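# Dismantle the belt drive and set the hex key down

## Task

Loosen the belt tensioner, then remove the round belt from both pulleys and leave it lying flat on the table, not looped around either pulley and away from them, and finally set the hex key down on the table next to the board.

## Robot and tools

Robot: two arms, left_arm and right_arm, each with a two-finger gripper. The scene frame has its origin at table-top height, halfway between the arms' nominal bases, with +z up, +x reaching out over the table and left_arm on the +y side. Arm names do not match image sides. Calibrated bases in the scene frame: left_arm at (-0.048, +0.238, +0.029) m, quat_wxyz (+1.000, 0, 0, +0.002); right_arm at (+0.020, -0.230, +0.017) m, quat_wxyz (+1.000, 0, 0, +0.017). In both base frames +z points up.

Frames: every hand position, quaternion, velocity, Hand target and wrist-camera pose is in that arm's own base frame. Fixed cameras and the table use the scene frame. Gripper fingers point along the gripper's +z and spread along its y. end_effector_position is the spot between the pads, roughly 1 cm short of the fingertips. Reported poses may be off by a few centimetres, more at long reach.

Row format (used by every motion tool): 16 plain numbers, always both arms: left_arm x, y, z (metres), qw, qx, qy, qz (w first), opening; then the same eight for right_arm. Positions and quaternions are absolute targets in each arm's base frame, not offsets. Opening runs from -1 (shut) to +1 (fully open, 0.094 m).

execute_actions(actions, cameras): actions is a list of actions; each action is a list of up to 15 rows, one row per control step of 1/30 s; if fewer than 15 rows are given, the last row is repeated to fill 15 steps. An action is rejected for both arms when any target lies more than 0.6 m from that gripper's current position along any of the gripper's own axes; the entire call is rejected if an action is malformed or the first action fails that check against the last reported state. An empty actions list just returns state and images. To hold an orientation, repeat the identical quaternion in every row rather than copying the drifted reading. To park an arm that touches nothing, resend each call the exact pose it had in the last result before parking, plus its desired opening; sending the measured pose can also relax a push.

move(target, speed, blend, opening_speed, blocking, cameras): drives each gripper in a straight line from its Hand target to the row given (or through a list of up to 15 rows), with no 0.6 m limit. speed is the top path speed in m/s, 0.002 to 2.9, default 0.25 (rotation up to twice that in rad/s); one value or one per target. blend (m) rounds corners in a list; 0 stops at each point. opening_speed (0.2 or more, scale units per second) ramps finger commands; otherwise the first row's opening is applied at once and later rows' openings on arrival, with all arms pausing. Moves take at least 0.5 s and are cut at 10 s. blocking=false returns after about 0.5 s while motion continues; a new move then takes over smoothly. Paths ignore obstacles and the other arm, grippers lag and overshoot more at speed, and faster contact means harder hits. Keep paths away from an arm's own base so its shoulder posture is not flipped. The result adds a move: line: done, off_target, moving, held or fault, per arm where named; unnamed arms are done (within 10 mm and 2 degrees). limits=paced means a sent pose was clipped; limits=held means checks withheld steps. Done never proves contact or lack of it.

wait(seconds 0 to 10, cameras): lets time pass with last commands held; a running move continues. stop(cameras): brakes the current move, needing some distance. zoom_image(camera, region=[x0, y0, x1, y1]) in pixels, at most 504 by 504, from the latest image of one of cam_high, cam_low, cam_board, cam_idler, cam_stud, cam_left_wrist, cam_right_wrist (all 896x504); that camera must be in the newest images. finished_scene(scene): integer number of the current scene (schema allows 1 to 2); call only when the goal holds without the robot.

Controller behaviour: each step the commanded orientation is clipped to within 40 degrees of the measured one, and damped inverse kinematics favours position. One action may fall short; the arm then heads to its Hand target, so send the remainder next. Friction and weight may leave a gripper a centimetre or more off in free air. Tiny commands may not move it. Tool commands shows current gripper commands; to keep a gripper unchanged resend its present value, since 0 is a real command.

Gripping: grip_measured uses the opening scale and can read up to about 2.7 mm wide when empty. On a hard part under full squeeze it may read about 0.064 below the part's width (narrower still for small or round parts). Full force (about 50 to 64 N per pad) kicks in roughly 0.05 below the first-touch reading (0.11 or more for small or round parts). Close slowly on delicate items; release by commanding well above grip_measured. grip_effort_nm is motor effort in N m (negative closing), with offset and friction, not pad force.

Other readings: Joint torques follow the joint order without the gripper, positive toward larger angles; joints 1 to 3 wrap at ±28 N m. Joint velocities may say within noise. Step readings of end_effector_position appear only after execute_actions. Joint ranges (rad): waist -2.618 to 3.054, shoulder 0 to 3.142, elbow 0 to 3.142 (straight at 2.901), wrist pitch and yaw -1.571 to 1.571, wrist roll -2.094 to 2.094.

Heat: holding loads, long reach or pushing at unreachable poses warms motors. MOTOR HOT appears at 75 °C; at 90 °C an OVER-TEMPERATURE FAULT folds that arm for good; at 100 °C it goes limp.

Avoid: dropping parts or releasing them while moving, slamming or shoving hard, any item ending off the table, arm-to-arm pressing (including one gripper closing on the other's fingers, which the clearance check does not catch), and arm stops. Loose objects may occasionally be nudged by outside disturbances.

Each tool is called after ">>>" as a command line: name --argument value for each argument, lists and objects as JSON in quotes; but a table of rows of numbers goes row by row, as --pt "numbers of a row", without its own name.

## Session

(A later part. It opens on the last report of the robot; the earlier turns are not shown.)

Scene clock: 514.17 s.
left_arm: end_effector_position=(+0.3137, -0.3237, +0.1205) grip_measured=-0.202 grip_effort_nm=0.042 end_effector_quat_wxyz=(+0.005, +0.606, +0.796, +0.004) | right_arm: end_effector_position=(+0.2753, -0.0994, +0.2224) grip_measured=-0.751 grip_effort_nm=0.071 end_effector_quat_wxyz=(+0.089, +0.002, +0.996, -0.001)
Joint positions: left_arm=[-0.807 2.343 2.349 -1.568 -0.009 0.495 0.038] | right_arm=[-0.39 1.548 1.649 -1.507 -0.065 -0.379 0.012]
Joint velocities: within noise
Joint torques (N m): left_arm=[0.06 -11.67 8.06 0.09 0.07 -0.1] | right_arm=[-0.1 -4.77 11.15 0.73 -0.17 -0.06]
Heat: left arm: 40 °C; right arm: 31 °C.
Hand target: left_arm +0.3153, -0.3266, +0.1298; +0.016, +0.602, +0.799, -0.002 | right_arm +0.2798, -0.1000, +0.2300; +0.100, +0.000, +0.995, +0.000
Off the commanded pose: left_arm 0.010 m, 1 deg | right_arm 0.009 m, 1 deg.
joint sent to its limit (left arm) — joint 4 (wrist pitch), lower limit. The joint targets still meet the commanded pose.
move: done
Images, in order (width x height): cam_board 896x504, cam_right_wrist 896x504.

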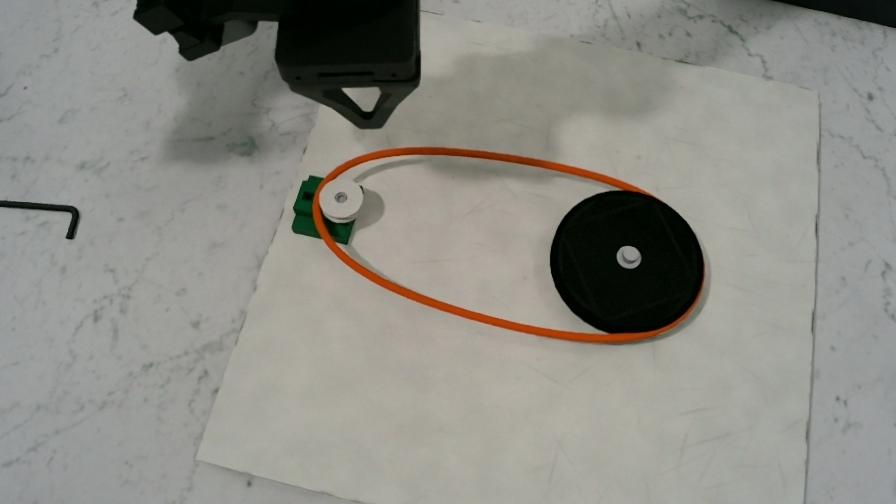

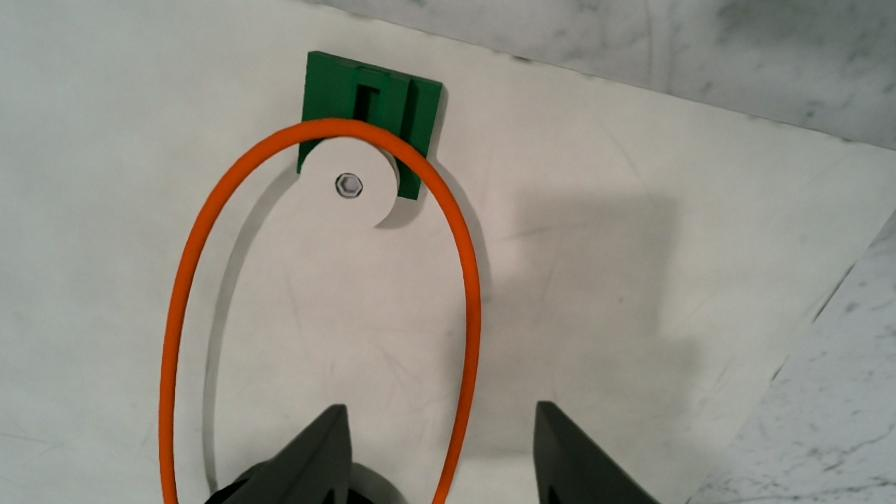

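>>> move --pt "0.303 -0.330 0.055 0 0.602 0.799 0 -0.3 0.28 -0.1 0.23 0.1 0 0.995 0 -0.75" --speed 0.12 --cameras '["cam_right_wrist","cam_idler"]'

Scene clock: 525.43 s.
left_arm: end_effector_position=(+0.3050, -0.3263, +0.0427) grip_measured=-0.299 grip_effort_nm=-0.100 end_effector_quat_wxyz=(-0.017, +0.603, +0.797, +0.007) | right_arm: end_effector_position=(+0.2753, -0.0994, +0.2224) grip_measured=-0.751 grip_effort_nm=0.076 end_effector_quat_wxyz=(+0.089, +0.002, +0.996, -0.001)
Joint positions: left_arm=[-0.825 2.342 2.034 -1.298 -0.008 0.47 0.033] | right_arm=[-0.39 1.548 1.649 -1.507 -0.065 -0.379 0.012]
Joint velocities: within noise
Joint torques (N m): left_arm=[-0.32 -14.56 4.29 0.27 0.05 -0.11] | right_arm=[-0.1 -4.83 11.17 0.75 -0.19 -0.08]
Heat: left arm: 38 °C; right arm: 31 °C.
Hand target: left_arm +0.3030, -0.3299, +0.0549; -0.001, +0.602, +0.799, +0.000 | right_arm +0.2798, -0.1000, +0.2300; +0.100, +0.000, +0.995, +0.000
Off the commanded pose: left_arm 0.013 m, 2 deg | right_arm 0.009 m, 1 deg.
move: off_target (left_arm)
Images, in order (width x height): cam_idler 896x504, cam_right_wrist 896x504.

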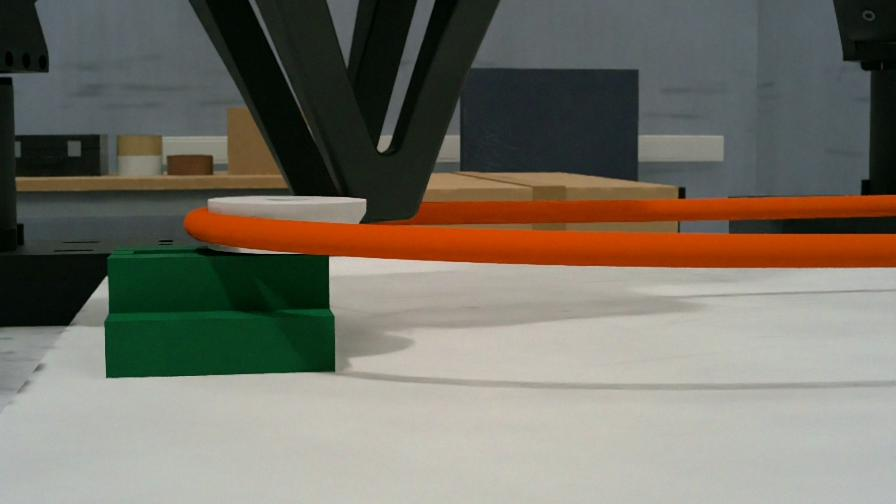

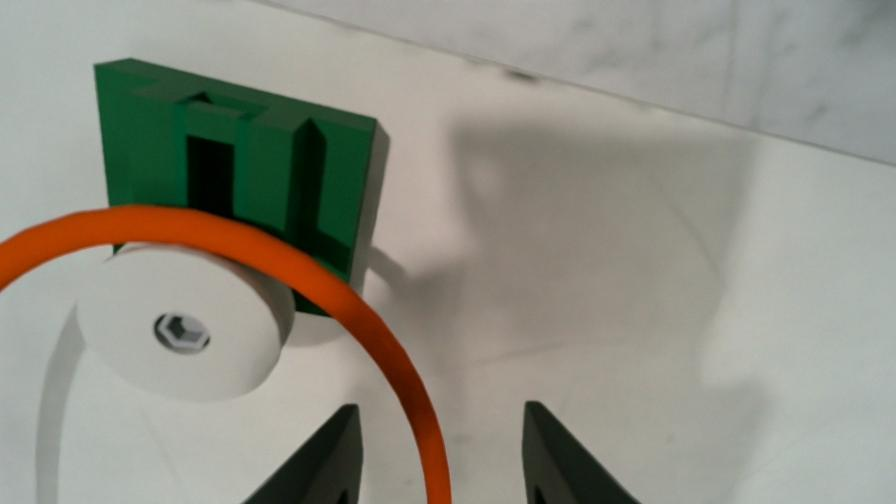

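>>> move --pt "0.303 -0.330 0.033 0 0.602 0.799 0 -0.3 0.28 -0.1 0.23 0.1 0 0.995 0 -0.75" --pt "0.303 -0.330 0.033 0 0.602 0.799 0 -0.96 0.28 -0.1 0.23 0.1 0 0.995 0 -0.75" --speed 0.06 --opening_speed 0.6 --cameras '["cam_right_wrist","cam_idler"]'

Scene clock: 535.13 s.
left_arm: end_effector_position=(+0.3055, -0.3269, +0.0243) grip_measured=-0.914 grip_effort_nm=-1.018 end_effector_quat_wxyz=(-0.011, +0.602, +0.798, +0.006) | right_arm: end_effector_position=(+0.2753, -0.0994, +0.2224) grip_measured=-0.751 grip_effort_nm=0.071 end_effector_quat_wxyz=(+0.089, +0.002, +0.996, -0.001)
Joint positions: left_arm=[-0.825 2.342 1.961 -1.215 -0.008 0.467 0.004] | right_arm=[-0.39 1.548 1.649 -1.507 -0.065 -0.379 0.012]
Joint velocities: within noise
Joint torques (N m): left_arm=[-0.2 -13.86 4.11 0.24 0.08 -0.08] | right_arm=[-0.16 -4.81 11.17 0.73 -0.19 -0.05]
Heat: left arm: 37 °C; right arm: 31 °C.
Hand target: left_arm +0.3030, -0.3299, +0.0329; +0.000, +0.602, +0.799, +0.000 | right_arm +0.2798, -0.1000, +0.2300; +0.100, +0.000, +0.995, +0.000
Off the commanded pose: left_arm 0.010 m, 1 deg | right_arm 0.009 m, 1 deg.
move: done
Images, in order (width x height): cam_idler 896x504, cam_right_wrist 896x504.

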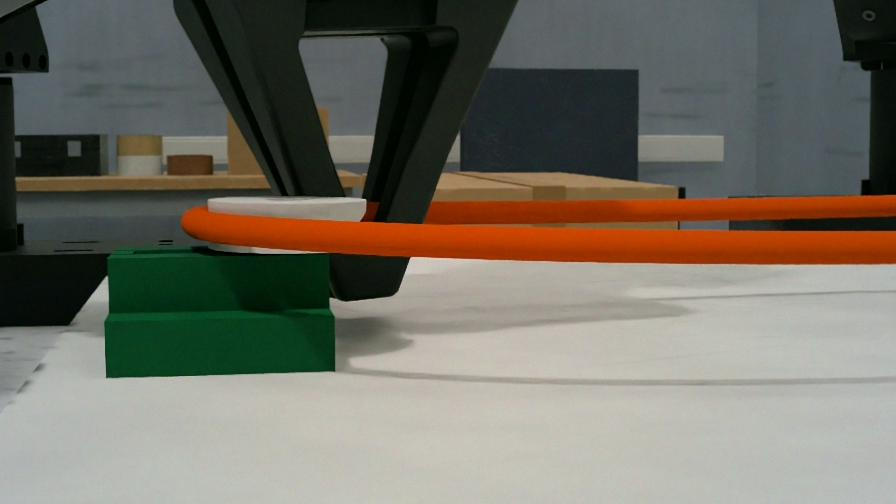

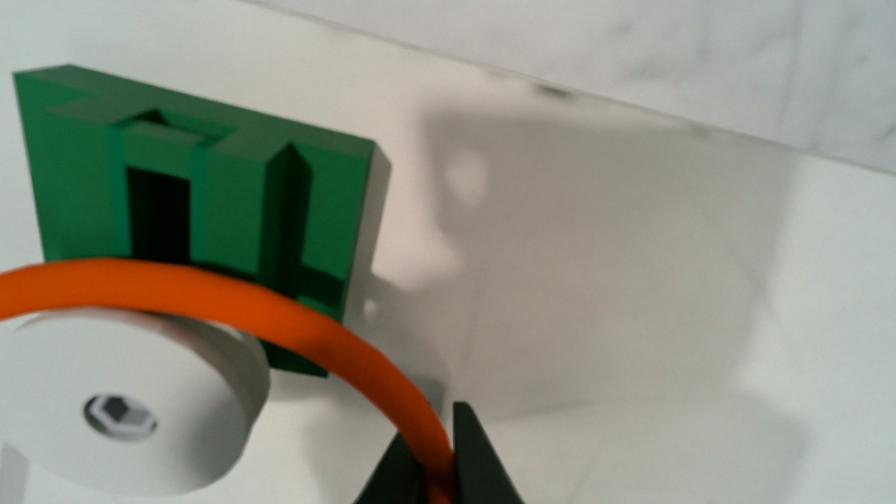

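>>> move --pt "0.303 -0.347 0.055 0 0.602 0.799 0 -0.96 0.28 -0.1 0.23 0.1 0 0.995 0 -0.75" --pt "0.315 -0.347 0.125 0 0.602 0.799 0 -0.96 0.28 -0.1 0.23 0.1 0 0.995 0 -0.75" --speed '[0.06,0.1]' --cameras '["cam_board","cam_stud"]'

Scene clock: 542.97 s.
left_arm: end_effector_position=(+0.3095, -0.3282, +0.1074) grip_measured=-0.916 grip_effort_nm=-1.062 end_effector_quat_wxyz=(-0.016, +0.594, +0.804, +0.019) | right_arm: end_effector_position=(+0.2753, -0.0994, +0.2224) grip_measured=-0.751 grip_effort_nm=0.071 end_effector_quat_wxyz=(+0.089, +0.002, +0.996, -0.001)
Joint positions: left_arm=[-0.829 2.408 2.409 -1.611 -0.031 0.444 0.004] | right_arm=[-0.39 1.548 1.649 -1.507 -0.065 -0.379 0.012]
Joint velocities: left_arm=[within noise] | right_arm=[0.002 -0.012 -0.002 -0.037 -0.154 -0.066 0]
Joint torques (N m): left_arm=[-0.55 -12.64 9.01 0.41 0.3 0.07] | right_arm=[-0.14 -4.77 11.19 0.74 -0.18 -0.06]
Heat: left arm: 36 °C; right arm: 31 °C.
Hand target: left_arm +0.3143, -0.3460, +0.1249; +0.026, +0.602, +0.798, -0.004 | right_arm +0.2798, -0.1001, +0.2300; +0.100, +0.000, +0.995, +0.000
Off the commanded pose: left_arm 0.026 m, 3 deg | right_arm 0.009 m, 1 deg.
joint read past its limit (left arm) — joint 4 (wrist pitch), lower limit.
joint sent to its limit (left arm) — joint 4 (wrist pitch), lower limit. The joint targets are off in orientation, not in position.
move: off_target (left_arm)
Images, in order (width x height): cam_board 896x504, cam_stud 896x504.

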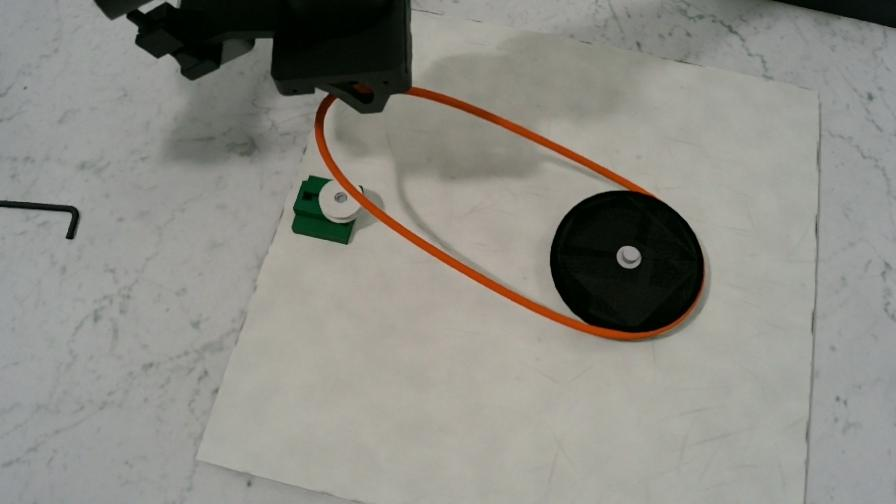

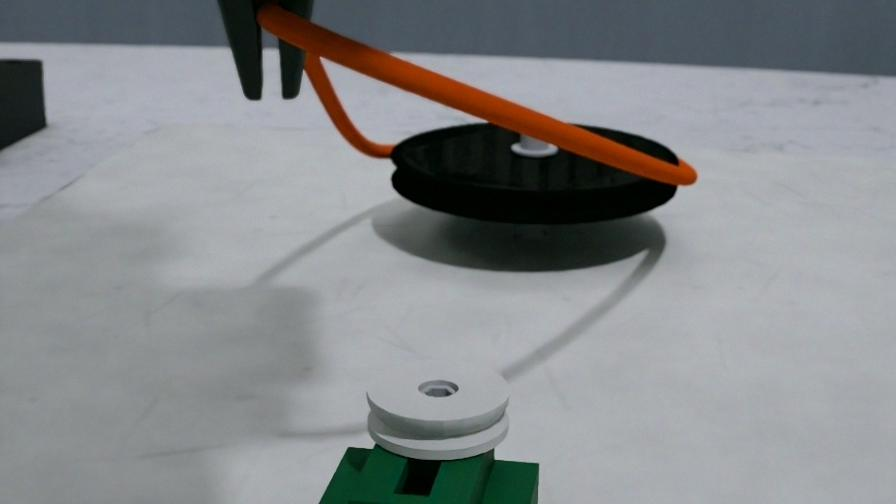

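Off the idler. Next: carry the loop over the pulley.

>>> move --pt "0.33 -0.23 0.18 0.26 0.47 0.83 -0.148 -0.96 0.28 -0.1 0.23 0.1 0 0.995 0 -0.75" --pt "0.37 -0.08 0.2 0.291 0.231 0.925 -0.073 -0.96 0.28 -0.1 0.23 0.1 0 0.995 0 -0.75" --pt "0.36 0.08 0.2 0.30 0.12 0.945 -0.04 -0.96 0.28 -0.1 0.23 0.1 0 0.995 0 -0.75" --speed 0.18 --cameras '["cam_board","cam_stud","cam_high"]'

Scene clock: 553.40 s.
left_arm: end_effector_position=(+0.3562, +0.0808, +0.1938) grip_measured=-0.917 grip_effort_nm=-1.057 end_effector_quat_wxyz=(+0.293, +0.113, +0.949, -0.037) | right_arm: end_effector_position=(+0.2753, -0.0993, +0.2224) grip_measured=-0.751 grip_effort_nm=0.071 end_effector_quat_wxyz=(+0.089, +0.002, +0.996, -0.001)
Joint positions: left_arm=[0.383 1.472 1.315 -0.909 0.338 0.531 0.004] | right_arm=[-0.39 1.548 1.649 -1.507 -0.065 -0.379 0.012]
Joint velocities: within noise
Joint torques (N m): left_arm=[0.02 -5.33 7.79 0.98 0.28 0.08] | right_arm=[-0.16 -4.82 11.15 0.75 -0.18 -0.08]
Heat: left arm: 36 °C; right arm: 32 °C.
Hand target: left_arm +0.3599, +0.0800, +0.2000; +0.300, +0.120, +0.945, -0.040 | right_arm +0.2799, -0.1000, +0.2300; +0.100, +0.000, +0.995, +0.000
Off the commanded pose: left_arm 0.007 m, 1 deg | right_arm 0.009 m, 1 deg.
move: done
Images, in order (width x height): cam_high 896x504, cam_board 896x504, cam_stud 896x504.

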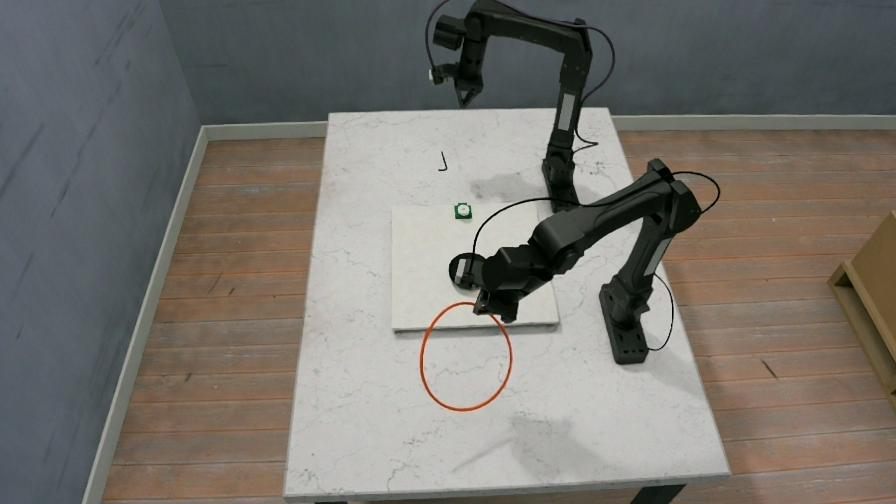

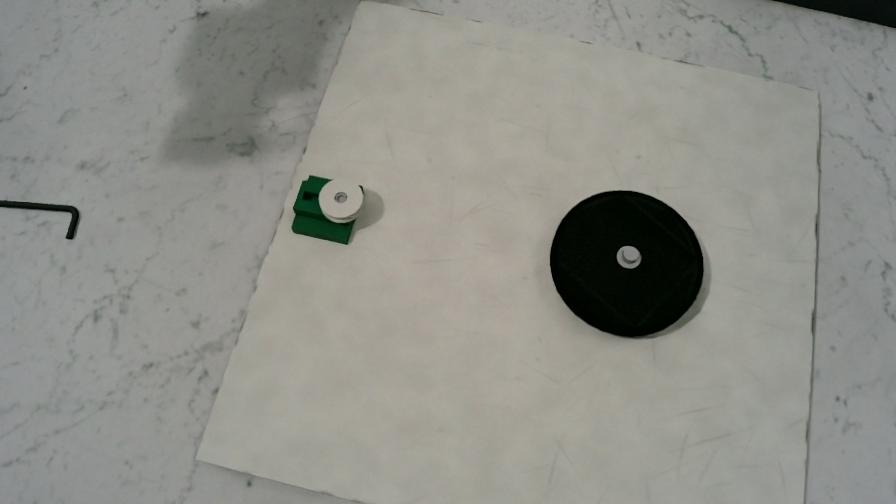

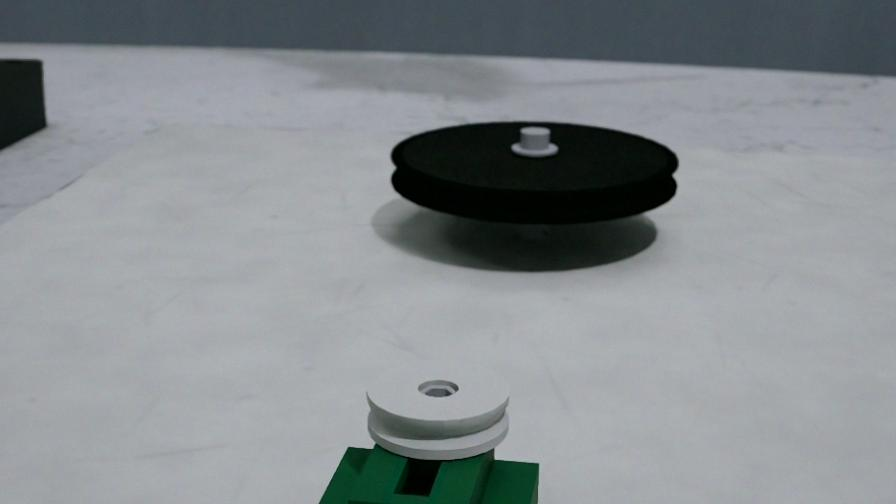

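>>> move --pt "0.36 0.09 0.12 0.09 0.08 0.992 -0.01 -0.96 0.28 -0.1 0.23 0.1 0 0.995 0 -0.75" --pt "0.36 0.1 0.03 0 0.08 0.997 0 -0.96 0.28 -0.1 0.23 0.1 0 0.995 0 -0.75" --pt "0.36 0.1 -0.012 0 0.08 0.997 0 -0.96 0.28 -0.1 0.23 0.1 0 0.995 0 -0.75" --speed '[0.15,0.1,0.04]' --cameras '["cam_right_wrist","cam_low","cam_high"]'

Scene clock: 562.67 s.
left_arm: end_effector_position=(+0.3625, +0.1024, -0.0043) grip_measured=-0.917 grip_effort_nm=-1.057 end_effector_quat_wxyz=(+0.006, +0.081, +0.997, +0.000) | right_arm: end_effector_position=(+0.2753, -0.0993, +0.2224) grip_measured=-0.751 grip_effort_nm=0.076 end_effector_quat_wxyz=(+0.089, +0.002, +0.996, -0.001)
Joint positions: left_arm=[0.275 2.066 1.389 -0.882 0.005 0.437 0.004] | right_arm=[-0.39 1.548 1.649 -1.507 -0.065 -0.379 0.012]
Joint velocities: within noise
Joint torques (N m): left_arm=[-0.55 -8.32 3.96 0.38 -0.12 -0.1] | right_arm=[-0.16 -4.82 11.14 0.74 -0.19 -0.05]
Heat: left arm: 36 °C; right arm: 32 °C.
Hand target: left_arm +0.3599, +0.0999, -0.0119; +0.000, +0.080, +0.997, +0.000 | right_arm +0.2799, -0.1000, +0.2300; +0.100, +0.000, +0.995, +0.000
Off the commanded pose: left_arm 0.008 m, 1 deg | right_arm 0.009 m, 1 deg.
move: done
Images, in order (width x height): cam_high 896x504, cam_low 896x504, cam_right_wrist 896x504.

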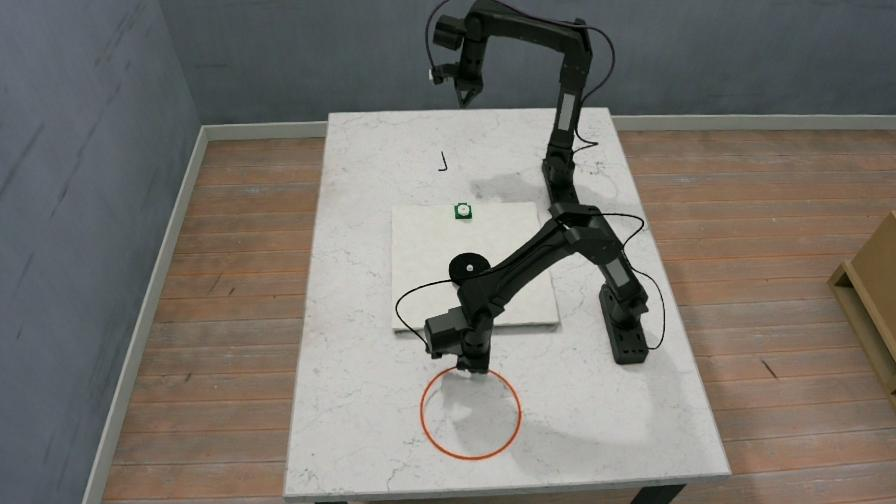

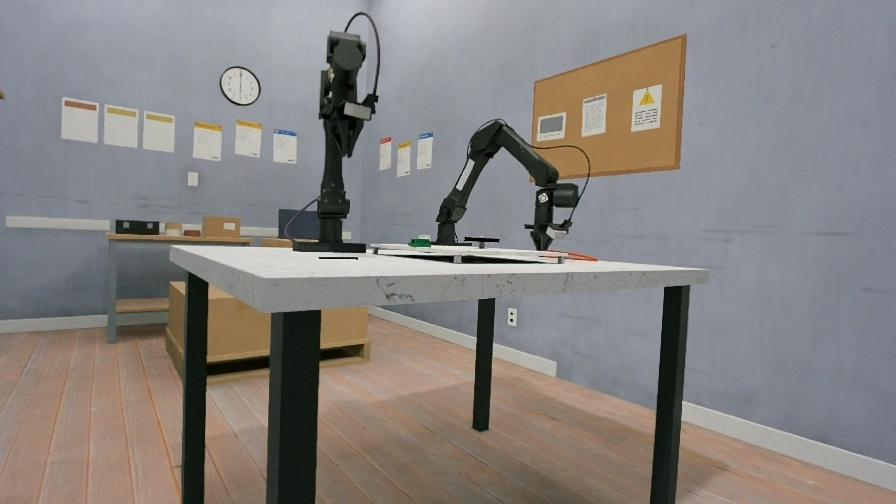

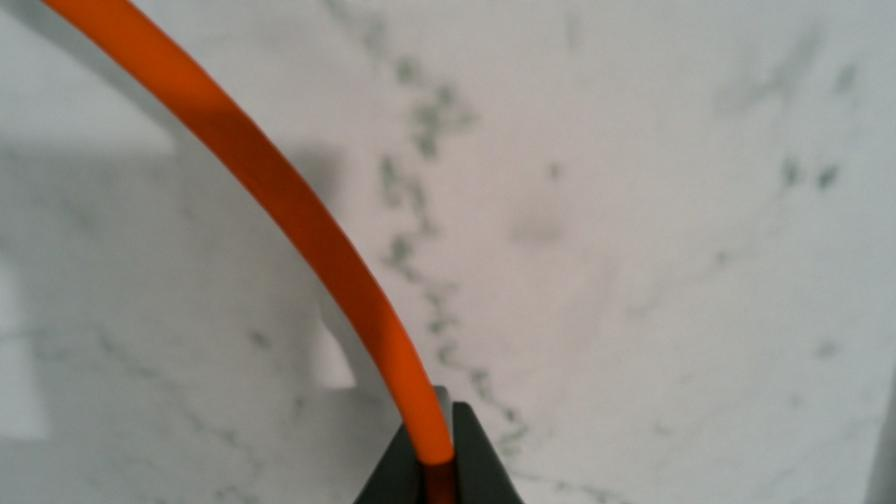

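>>> move --pt "0.36 0.1 -0.024 0 0.08 0.997 0 -0.96 0.28 -0.1 0.23 0.1 0 0.995 0 -0.75" --pt "0.36 0.1 -0.024 0 0.08 0.997 0 -0.5 0.28 -0.1 0.23 0.1 0 0.995 0 -0.75" --pt "0.357 0.1 0.08 0 0.08 0.997 0 -0.5 0.28 -0.1 0.23 0.1 0 0.995 0 -0.75" --pt "0.25 0.05 0.22 0.2 0.08 0.976 0 -0.5 0.28 -0.1 0.23 0.1 0 0.995 0 -0.75" --speed '[0.04,0.04,0.07,0.25]' --opening_speed 0.4 --cameras '["cam_high","cam_low"]'

>>> zoom_image --camera "cam_low" --region '[300, 210, 660, 290]'

Scene clock: 574.20 s.
left_arm: end_effector_position=(+0.2535, +0.0512, +0.2241) grip_measured=-0.501 grip_effort_nm=0.051 end_effector_quat_wxyz=(+0.208, +0.086, +0.974, +0.009) | right_arm: end_effector_position=(+0.2753, -0.0993, +0.2224) grip_measured=-0.751 grip_effort_nm=0.071 end_effector_quat_wxyz=(+0.089, +0.002, +0.996, -0.001)
Joint positions: left_arm=[0.287 1.204 1.314 -1.284 0.133 0.437 0.023] | right_arm=[-0.39 1.548 1.649 -1.507 -0.065 -0.379 0.012]
Joint velocities: within noise
Joint torques (N m): left_arm=[0.38 -3.19 5.03 0.82 0.21 -0.13] | right_arm=[-0.13 -4.75 11.18 0.75 -0.19 -0.07]
Heat: left arm: 35 °C; right arm: 32 °C.
Hand target: left_arm +0.2500, +0.0499, +0.2201; +0.200, +0.080, +0.976, +0.000 | right_arm +0.2799, -0.1000, +0.2300; +0.100, +0.000, +0.995, +0.000
Off the commanded pose: left_arm 0.006 m, 2 deg | right_arm 0.009 m, 1 deg.
move: done; target 2's new opening was sent with left_arm's hand 0.013 m and 1 deg from that target
Images, in order (width x height): cam_high 896x504, cam_low 896x504.

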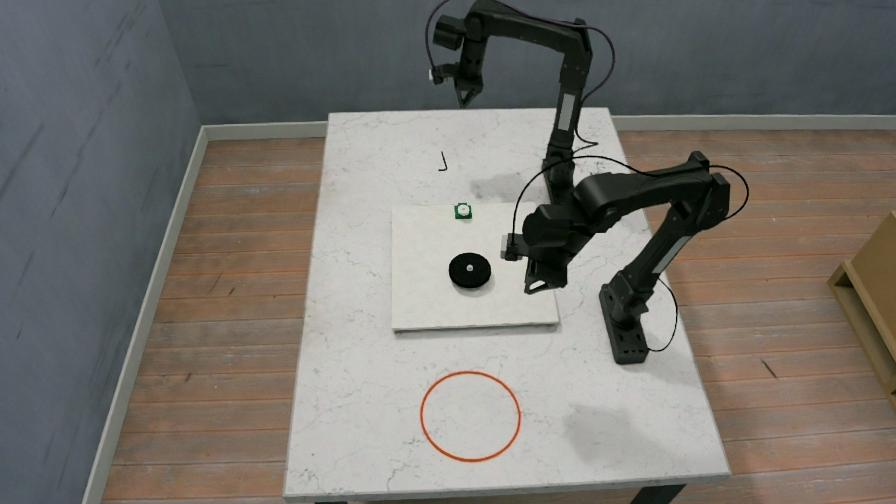

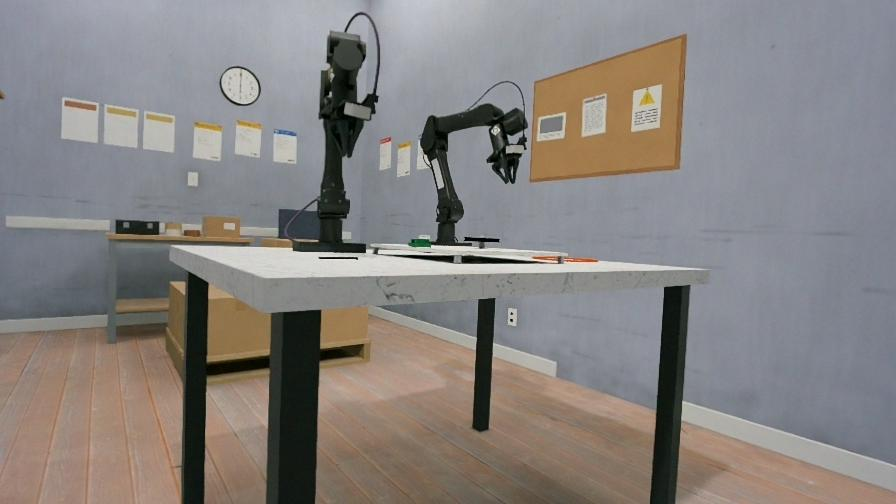

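Scaled by 1.400 from the camera's 896x504 image, which has a finer 1280x720 frame.

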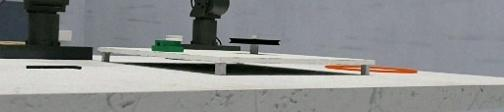

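>>> finished_scene --scene 2

The scene is finished: the task was done.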